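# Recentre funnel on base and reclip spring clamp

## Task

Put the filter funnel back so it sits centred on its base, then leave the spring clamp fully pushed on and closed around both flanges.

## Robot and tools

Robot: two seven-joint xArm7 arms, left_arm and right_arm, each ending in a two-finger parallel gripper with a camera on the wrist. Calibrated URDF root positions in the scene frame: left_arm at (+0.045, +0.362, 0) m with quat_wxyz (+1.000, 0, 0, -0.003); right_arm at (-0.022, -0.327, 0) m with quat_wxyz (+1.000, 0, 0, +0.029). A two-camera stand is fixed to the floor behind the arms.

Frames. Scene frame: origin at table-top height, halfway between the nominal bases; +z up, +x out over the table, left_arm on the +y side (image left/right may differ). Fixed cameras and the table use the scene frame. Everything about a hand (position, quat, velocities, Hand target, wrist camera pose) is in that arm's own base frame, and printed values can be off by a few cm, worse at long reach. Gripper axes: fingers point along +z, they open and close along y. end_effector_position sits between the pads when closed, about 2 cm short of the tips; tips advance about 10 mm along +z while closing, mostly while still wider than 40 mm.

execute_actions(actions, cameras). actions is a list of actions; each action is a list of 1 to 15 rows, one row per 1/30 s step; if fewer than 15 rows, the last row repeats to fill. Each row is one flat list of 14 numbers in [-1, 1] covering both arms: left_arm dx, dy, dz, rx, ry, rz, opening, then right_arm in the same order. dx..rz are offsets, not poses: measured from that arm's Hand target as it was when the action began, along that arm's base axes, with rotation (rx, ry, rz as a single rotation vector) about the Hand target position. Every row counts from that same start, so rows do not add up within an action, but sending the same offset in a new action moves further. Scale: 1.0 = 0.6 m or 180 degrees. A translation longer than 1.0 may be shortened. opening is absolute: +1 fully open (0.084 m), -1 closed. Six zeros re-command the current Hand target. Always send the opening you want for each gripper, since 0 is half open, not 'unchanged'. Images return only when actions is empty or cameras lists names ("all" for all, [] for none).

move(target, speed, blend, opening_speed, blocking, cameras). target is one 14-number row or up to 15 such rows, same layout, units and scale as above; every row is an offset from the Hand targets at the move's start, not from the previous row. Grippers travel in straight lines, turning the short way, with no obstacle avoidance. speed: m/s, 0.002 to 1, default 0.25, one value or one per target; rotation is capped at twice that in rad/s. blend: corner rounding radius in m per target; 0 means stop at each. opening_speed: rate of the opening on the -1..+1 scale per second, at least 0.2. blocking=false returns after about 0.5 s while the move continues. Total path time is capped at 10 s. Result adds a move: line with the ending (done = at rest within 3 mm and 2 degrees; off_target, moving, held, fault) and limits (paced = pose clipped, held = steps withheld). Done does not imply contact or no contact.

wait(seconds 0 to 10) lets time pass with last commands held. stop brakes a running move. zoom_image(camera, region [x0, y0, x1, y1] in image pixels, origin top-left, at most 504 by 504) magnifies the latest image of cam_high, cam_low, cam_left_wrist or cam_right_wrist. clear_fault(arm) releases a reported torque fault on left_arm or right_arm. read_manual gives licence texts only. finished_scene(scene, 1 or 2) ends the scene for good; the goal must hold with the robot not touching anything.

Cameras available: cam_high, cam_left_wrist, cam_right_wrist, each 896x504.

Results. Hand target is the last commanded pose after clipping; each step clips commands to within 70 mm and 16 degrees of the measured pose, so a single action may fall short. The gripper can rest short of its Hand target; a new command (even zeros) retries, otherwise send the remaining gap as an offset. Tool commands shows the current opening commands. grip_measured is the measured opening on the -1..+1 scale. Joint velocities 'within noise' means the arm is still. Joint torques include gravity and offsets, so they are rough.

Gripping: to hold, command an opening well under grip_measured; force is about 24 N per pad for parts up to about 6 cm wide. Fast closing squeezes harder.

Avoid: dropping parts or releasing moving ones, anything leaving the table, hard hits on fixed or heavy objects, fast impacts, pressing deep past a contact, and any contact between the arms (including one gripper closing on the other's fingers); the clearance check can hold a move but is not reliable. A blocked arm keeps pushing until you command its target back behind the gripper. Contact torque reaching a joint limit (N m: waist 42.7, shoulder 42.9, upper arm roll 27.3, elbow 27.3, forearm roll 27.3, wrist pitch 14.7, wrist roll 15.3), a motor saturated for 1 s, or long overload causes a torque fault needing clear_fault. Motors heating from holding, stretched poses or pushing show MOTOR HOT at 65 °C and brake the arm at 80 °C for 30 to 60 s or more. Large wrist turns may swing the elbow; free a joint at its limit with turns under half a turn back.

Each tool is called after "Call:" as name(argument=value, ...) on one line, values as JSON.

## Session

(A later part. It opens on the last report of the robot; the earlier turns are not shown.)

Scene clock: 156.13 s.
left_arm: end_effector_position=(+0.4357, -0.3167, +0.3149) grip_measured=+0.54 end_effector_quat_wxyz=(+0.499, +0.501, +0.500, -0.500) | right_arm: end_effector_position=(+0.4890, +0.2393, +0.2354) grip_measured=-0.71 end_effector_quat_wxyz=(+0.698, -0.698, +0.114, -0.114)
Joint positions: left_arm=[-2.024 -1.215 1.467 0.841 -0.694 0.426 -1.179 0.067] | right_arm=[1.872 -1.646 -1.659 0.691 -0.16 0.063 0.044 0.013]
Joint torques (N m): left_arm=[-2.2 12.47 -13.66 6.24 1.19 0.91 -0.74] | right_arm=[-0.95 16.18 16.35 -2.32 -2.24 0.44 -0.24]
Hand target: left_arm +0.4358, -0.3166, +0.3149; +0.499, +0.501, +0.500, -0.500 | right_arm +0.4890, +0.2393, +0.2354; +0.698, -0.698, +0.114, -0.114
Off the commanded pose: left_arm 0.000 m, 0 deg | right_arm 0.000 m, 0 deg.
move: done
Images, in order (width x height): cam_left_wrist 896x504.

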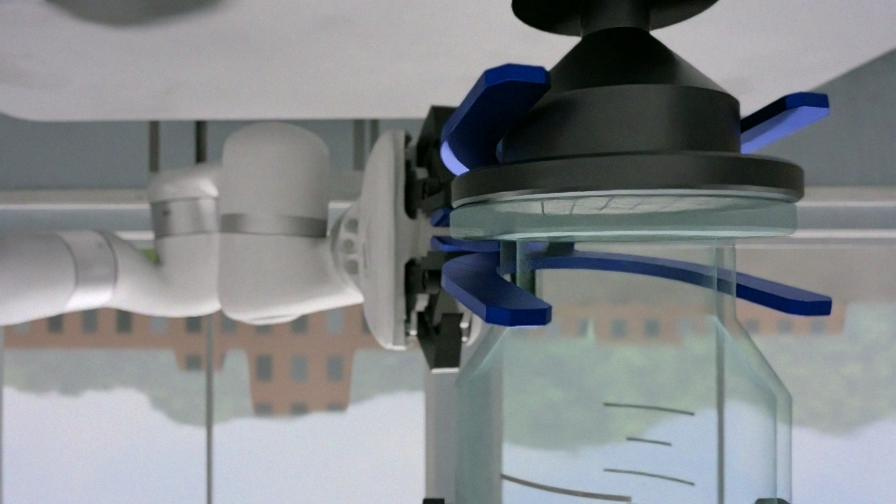

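Call:
move(target=[0.0013,0.0015,0,0,0,0,0.2,0,0,0,0,0,0,-1], speed=0.03)

Call:
move(target=[0,0,0,0,0,0,0.2,0,0,0,0,0,0,0.1], opening_speed=0.5)

Call:
move(target=[0,0,0,0,0,0,1,0,0,0,0,0,0,0.3], opening_speed=0.5)

Call:
move(target=[0,0.18,0,0,0,0,1,-0.042,-0.126,0,0,0,0,0.3], speed=0.12, cameras=["all"])

Call:
zoom_image(camera="cam_high", region=[388, 145, 438, 225])

Scene clock: 166.93 s.
left_arm: end_effector_position=(+0.4366, -0.3158, +0.3149) grip_measured=+0.54 end_effector_quat_wxyz=(+0.499, +0.501, +0.500, -0.500) | right_arm: end_effector_position=(+0.4890, +0.2393, +0.2354) grip_measured=-0.71 end_effector_quat_wxyz=(+0.698, -0.698, +0.114, -0.114)
Joint positions: left_arm=[-2.023 -1.214 1.468 0.843 -0.692 0.43 -1.18 0.067] | right_arm=[1.872 -1.646 -1.659 0.691 -0.16 0.063 0.044 0.013]
Joint torques (N m): left_arm=[2.33 12.55 -14.14 10.31 1.36 0.88 -0.77] | right_arm=[-1 15.99 16.45 -1.21 -2.08 0.19 -0.5]
Hand target: left_arm +0.4366, -0.3157, +0.3149; +0.499, +0.501, +0.500, -0.500 | right_arm +0.4890, +0.2393, +0.2354; +0.698, -0.698, +0.114, -0.114
Off the commanded pose: left_arm 0.000 m, 0 deg | right_arm 0.000 m, 0 deg.
move: done

Scene clock: 169.40 s.
left_arm: end_effector_position=(+0.4366, -0.3157, +0.3149) grip_measured=+0.54 end_effector_quat_wxyz=(+0.499, +0.501, +0.500, -0.500) | right_arm: end_effector_position=(+0.4890, +0.2393, +0.2354) grip_measured=+0.09 end_effector_quat_wxyz=(+0.698, -0.698, +0.114, -0.114)
Joint positions: left_arm=[-2.023 -1.214 1.468 0.843 -0.692 0.43 -1.18 0.067] | right_arm=[1.872 -1.646 -1.659 0.691 -0.16 0.063 0.044 0.048]
Joint torques (N m): left_arm=[0.16 10.89 -14.92 8.23 0.65 0.62 -0.47] | right_arm=[-0.67 18.29 18.2 -1.26 -2.13 0.02 -0.36]
Hand target: left_arm +0.4366, -0.3157, +0.3149; +0.499, +0.501, +0.500, -0.500 | right_arm +0.4890, +0.2393, +0.2354; +0.698, -0.698, +0.114, -0.114
Off the commanded pose: left_arm 0.000 m, 0 deg | right_arm 0.000 m, 0 deg.
move: done

Scene clock: 171.27 s.
left_arm: end_effector_position=(+0.4366, -0.3157, +0.3149) grip_measured=+1.00 end_effector_quat_wxyz=(+0.499, +0.501, +0.500, -0.500) | right_arm: end_effector_position=(+0.4890, +0.2393, +0.2354) grip_measured=+0.29 end_effector_quat_wxyz=(+0.698, -0.698, +0.114, -0.114)
Joint positions: left_arm=[-2.023 -1.214 1.468 0.843 -0.692 0.43 -1.18 0.084] | right_arm=[1.872 -1.646 -1.659 0.691 -0.16 0.063 0.044 0.056]
Joint torques (N m): left_arm=[-0.8 10.3 -14.63 8.89 0.49 0.39 -0.54] | right_arm=[-0.13 19.07 17.96 -1.31 -1.73 0.03 -0.09]
Hand target: left_arm +0.4366, -0.3157, +0.3149; +0.499, +0.501, +0.500, -0.500 | right_arm +0.4890, +0.2393, +0.2354; +0.698, -0.698, +0.114, -0.114
Off the commanded pose: left_arm 0.000 m, 0 deg | right_arm 0.000 m, 0 deg.
move: done

Scene clock: 172.63 s.
left_arm: end_effector_position=(+0.4366, -0.2078, +0.3149) grip_measured=+1.00 end_effector_quat_wxyz=(+0.499, +0.501, +0.500, -0.500) | right_arm: end_effector_position=(+0.4638, +0.1637, +0.2354) grip_measured=+0.29 end_effector_quat_wxyz=(+0.698, -0.698, +0.114, -0.114)
Joint positions: left_arm=[-1.715 -1.176 1.487 0.82 -0.585 0.721 -1.257 0.084] | right_arm=[1.584 -1.648 -1.666 0.611 -0.154 0.272 0.033 0.056]
Joint torques (N m): left_arm=[1.6 11.58 -13.35 9.38 0.59 0.92 -0.64] | right_arm=[-2.27 14.43 15.02 -2.18 -0.47 0.63 -0.52]
Hand target: left_arm +0.4366, -0.2077, +0.3149; +0.499, +0.501, +0.500, -0.500 | right_arm +0.4638, +0.1637, +0.2354; +0.698, -0.698, +0.114, -0.114
Off the commanded pose: left_arm 0.000 m, 0 deg | right_arm 0.000 m, 0 deg.
move: done

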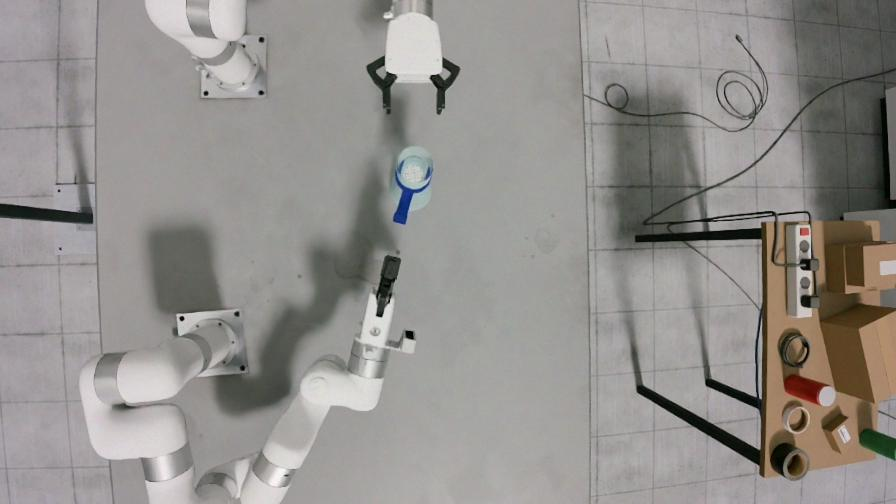

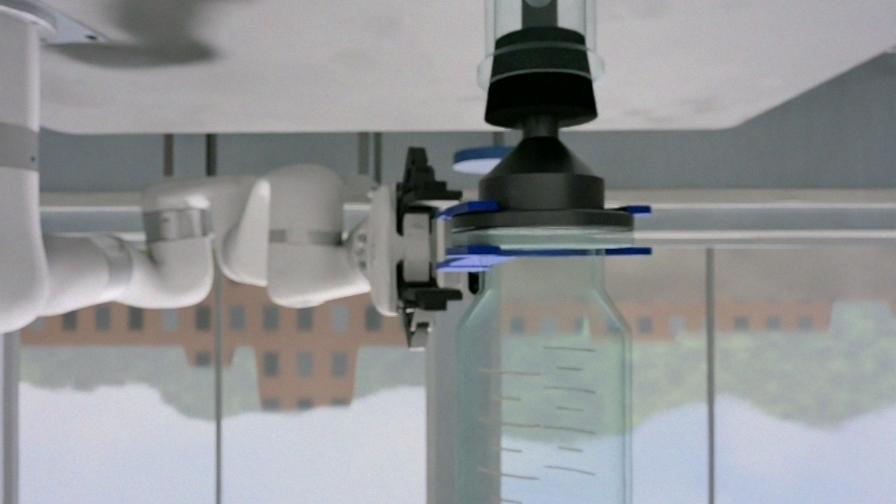

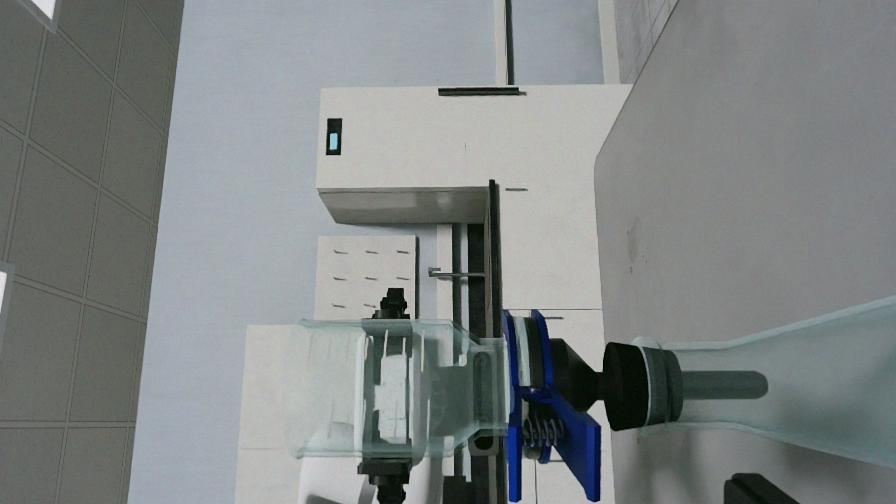

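Scaled by 6.300 from the camera's 896x504 image, which has a finer 1280x720 frame.

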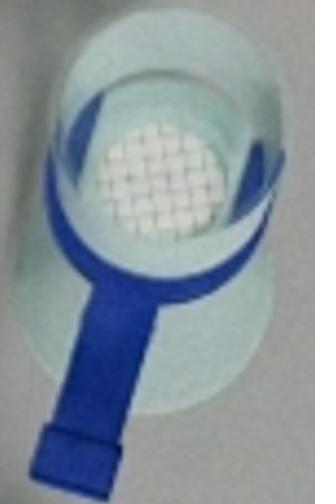

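Call:
finished_scene(scene=2)

The scene is finished: the task was done.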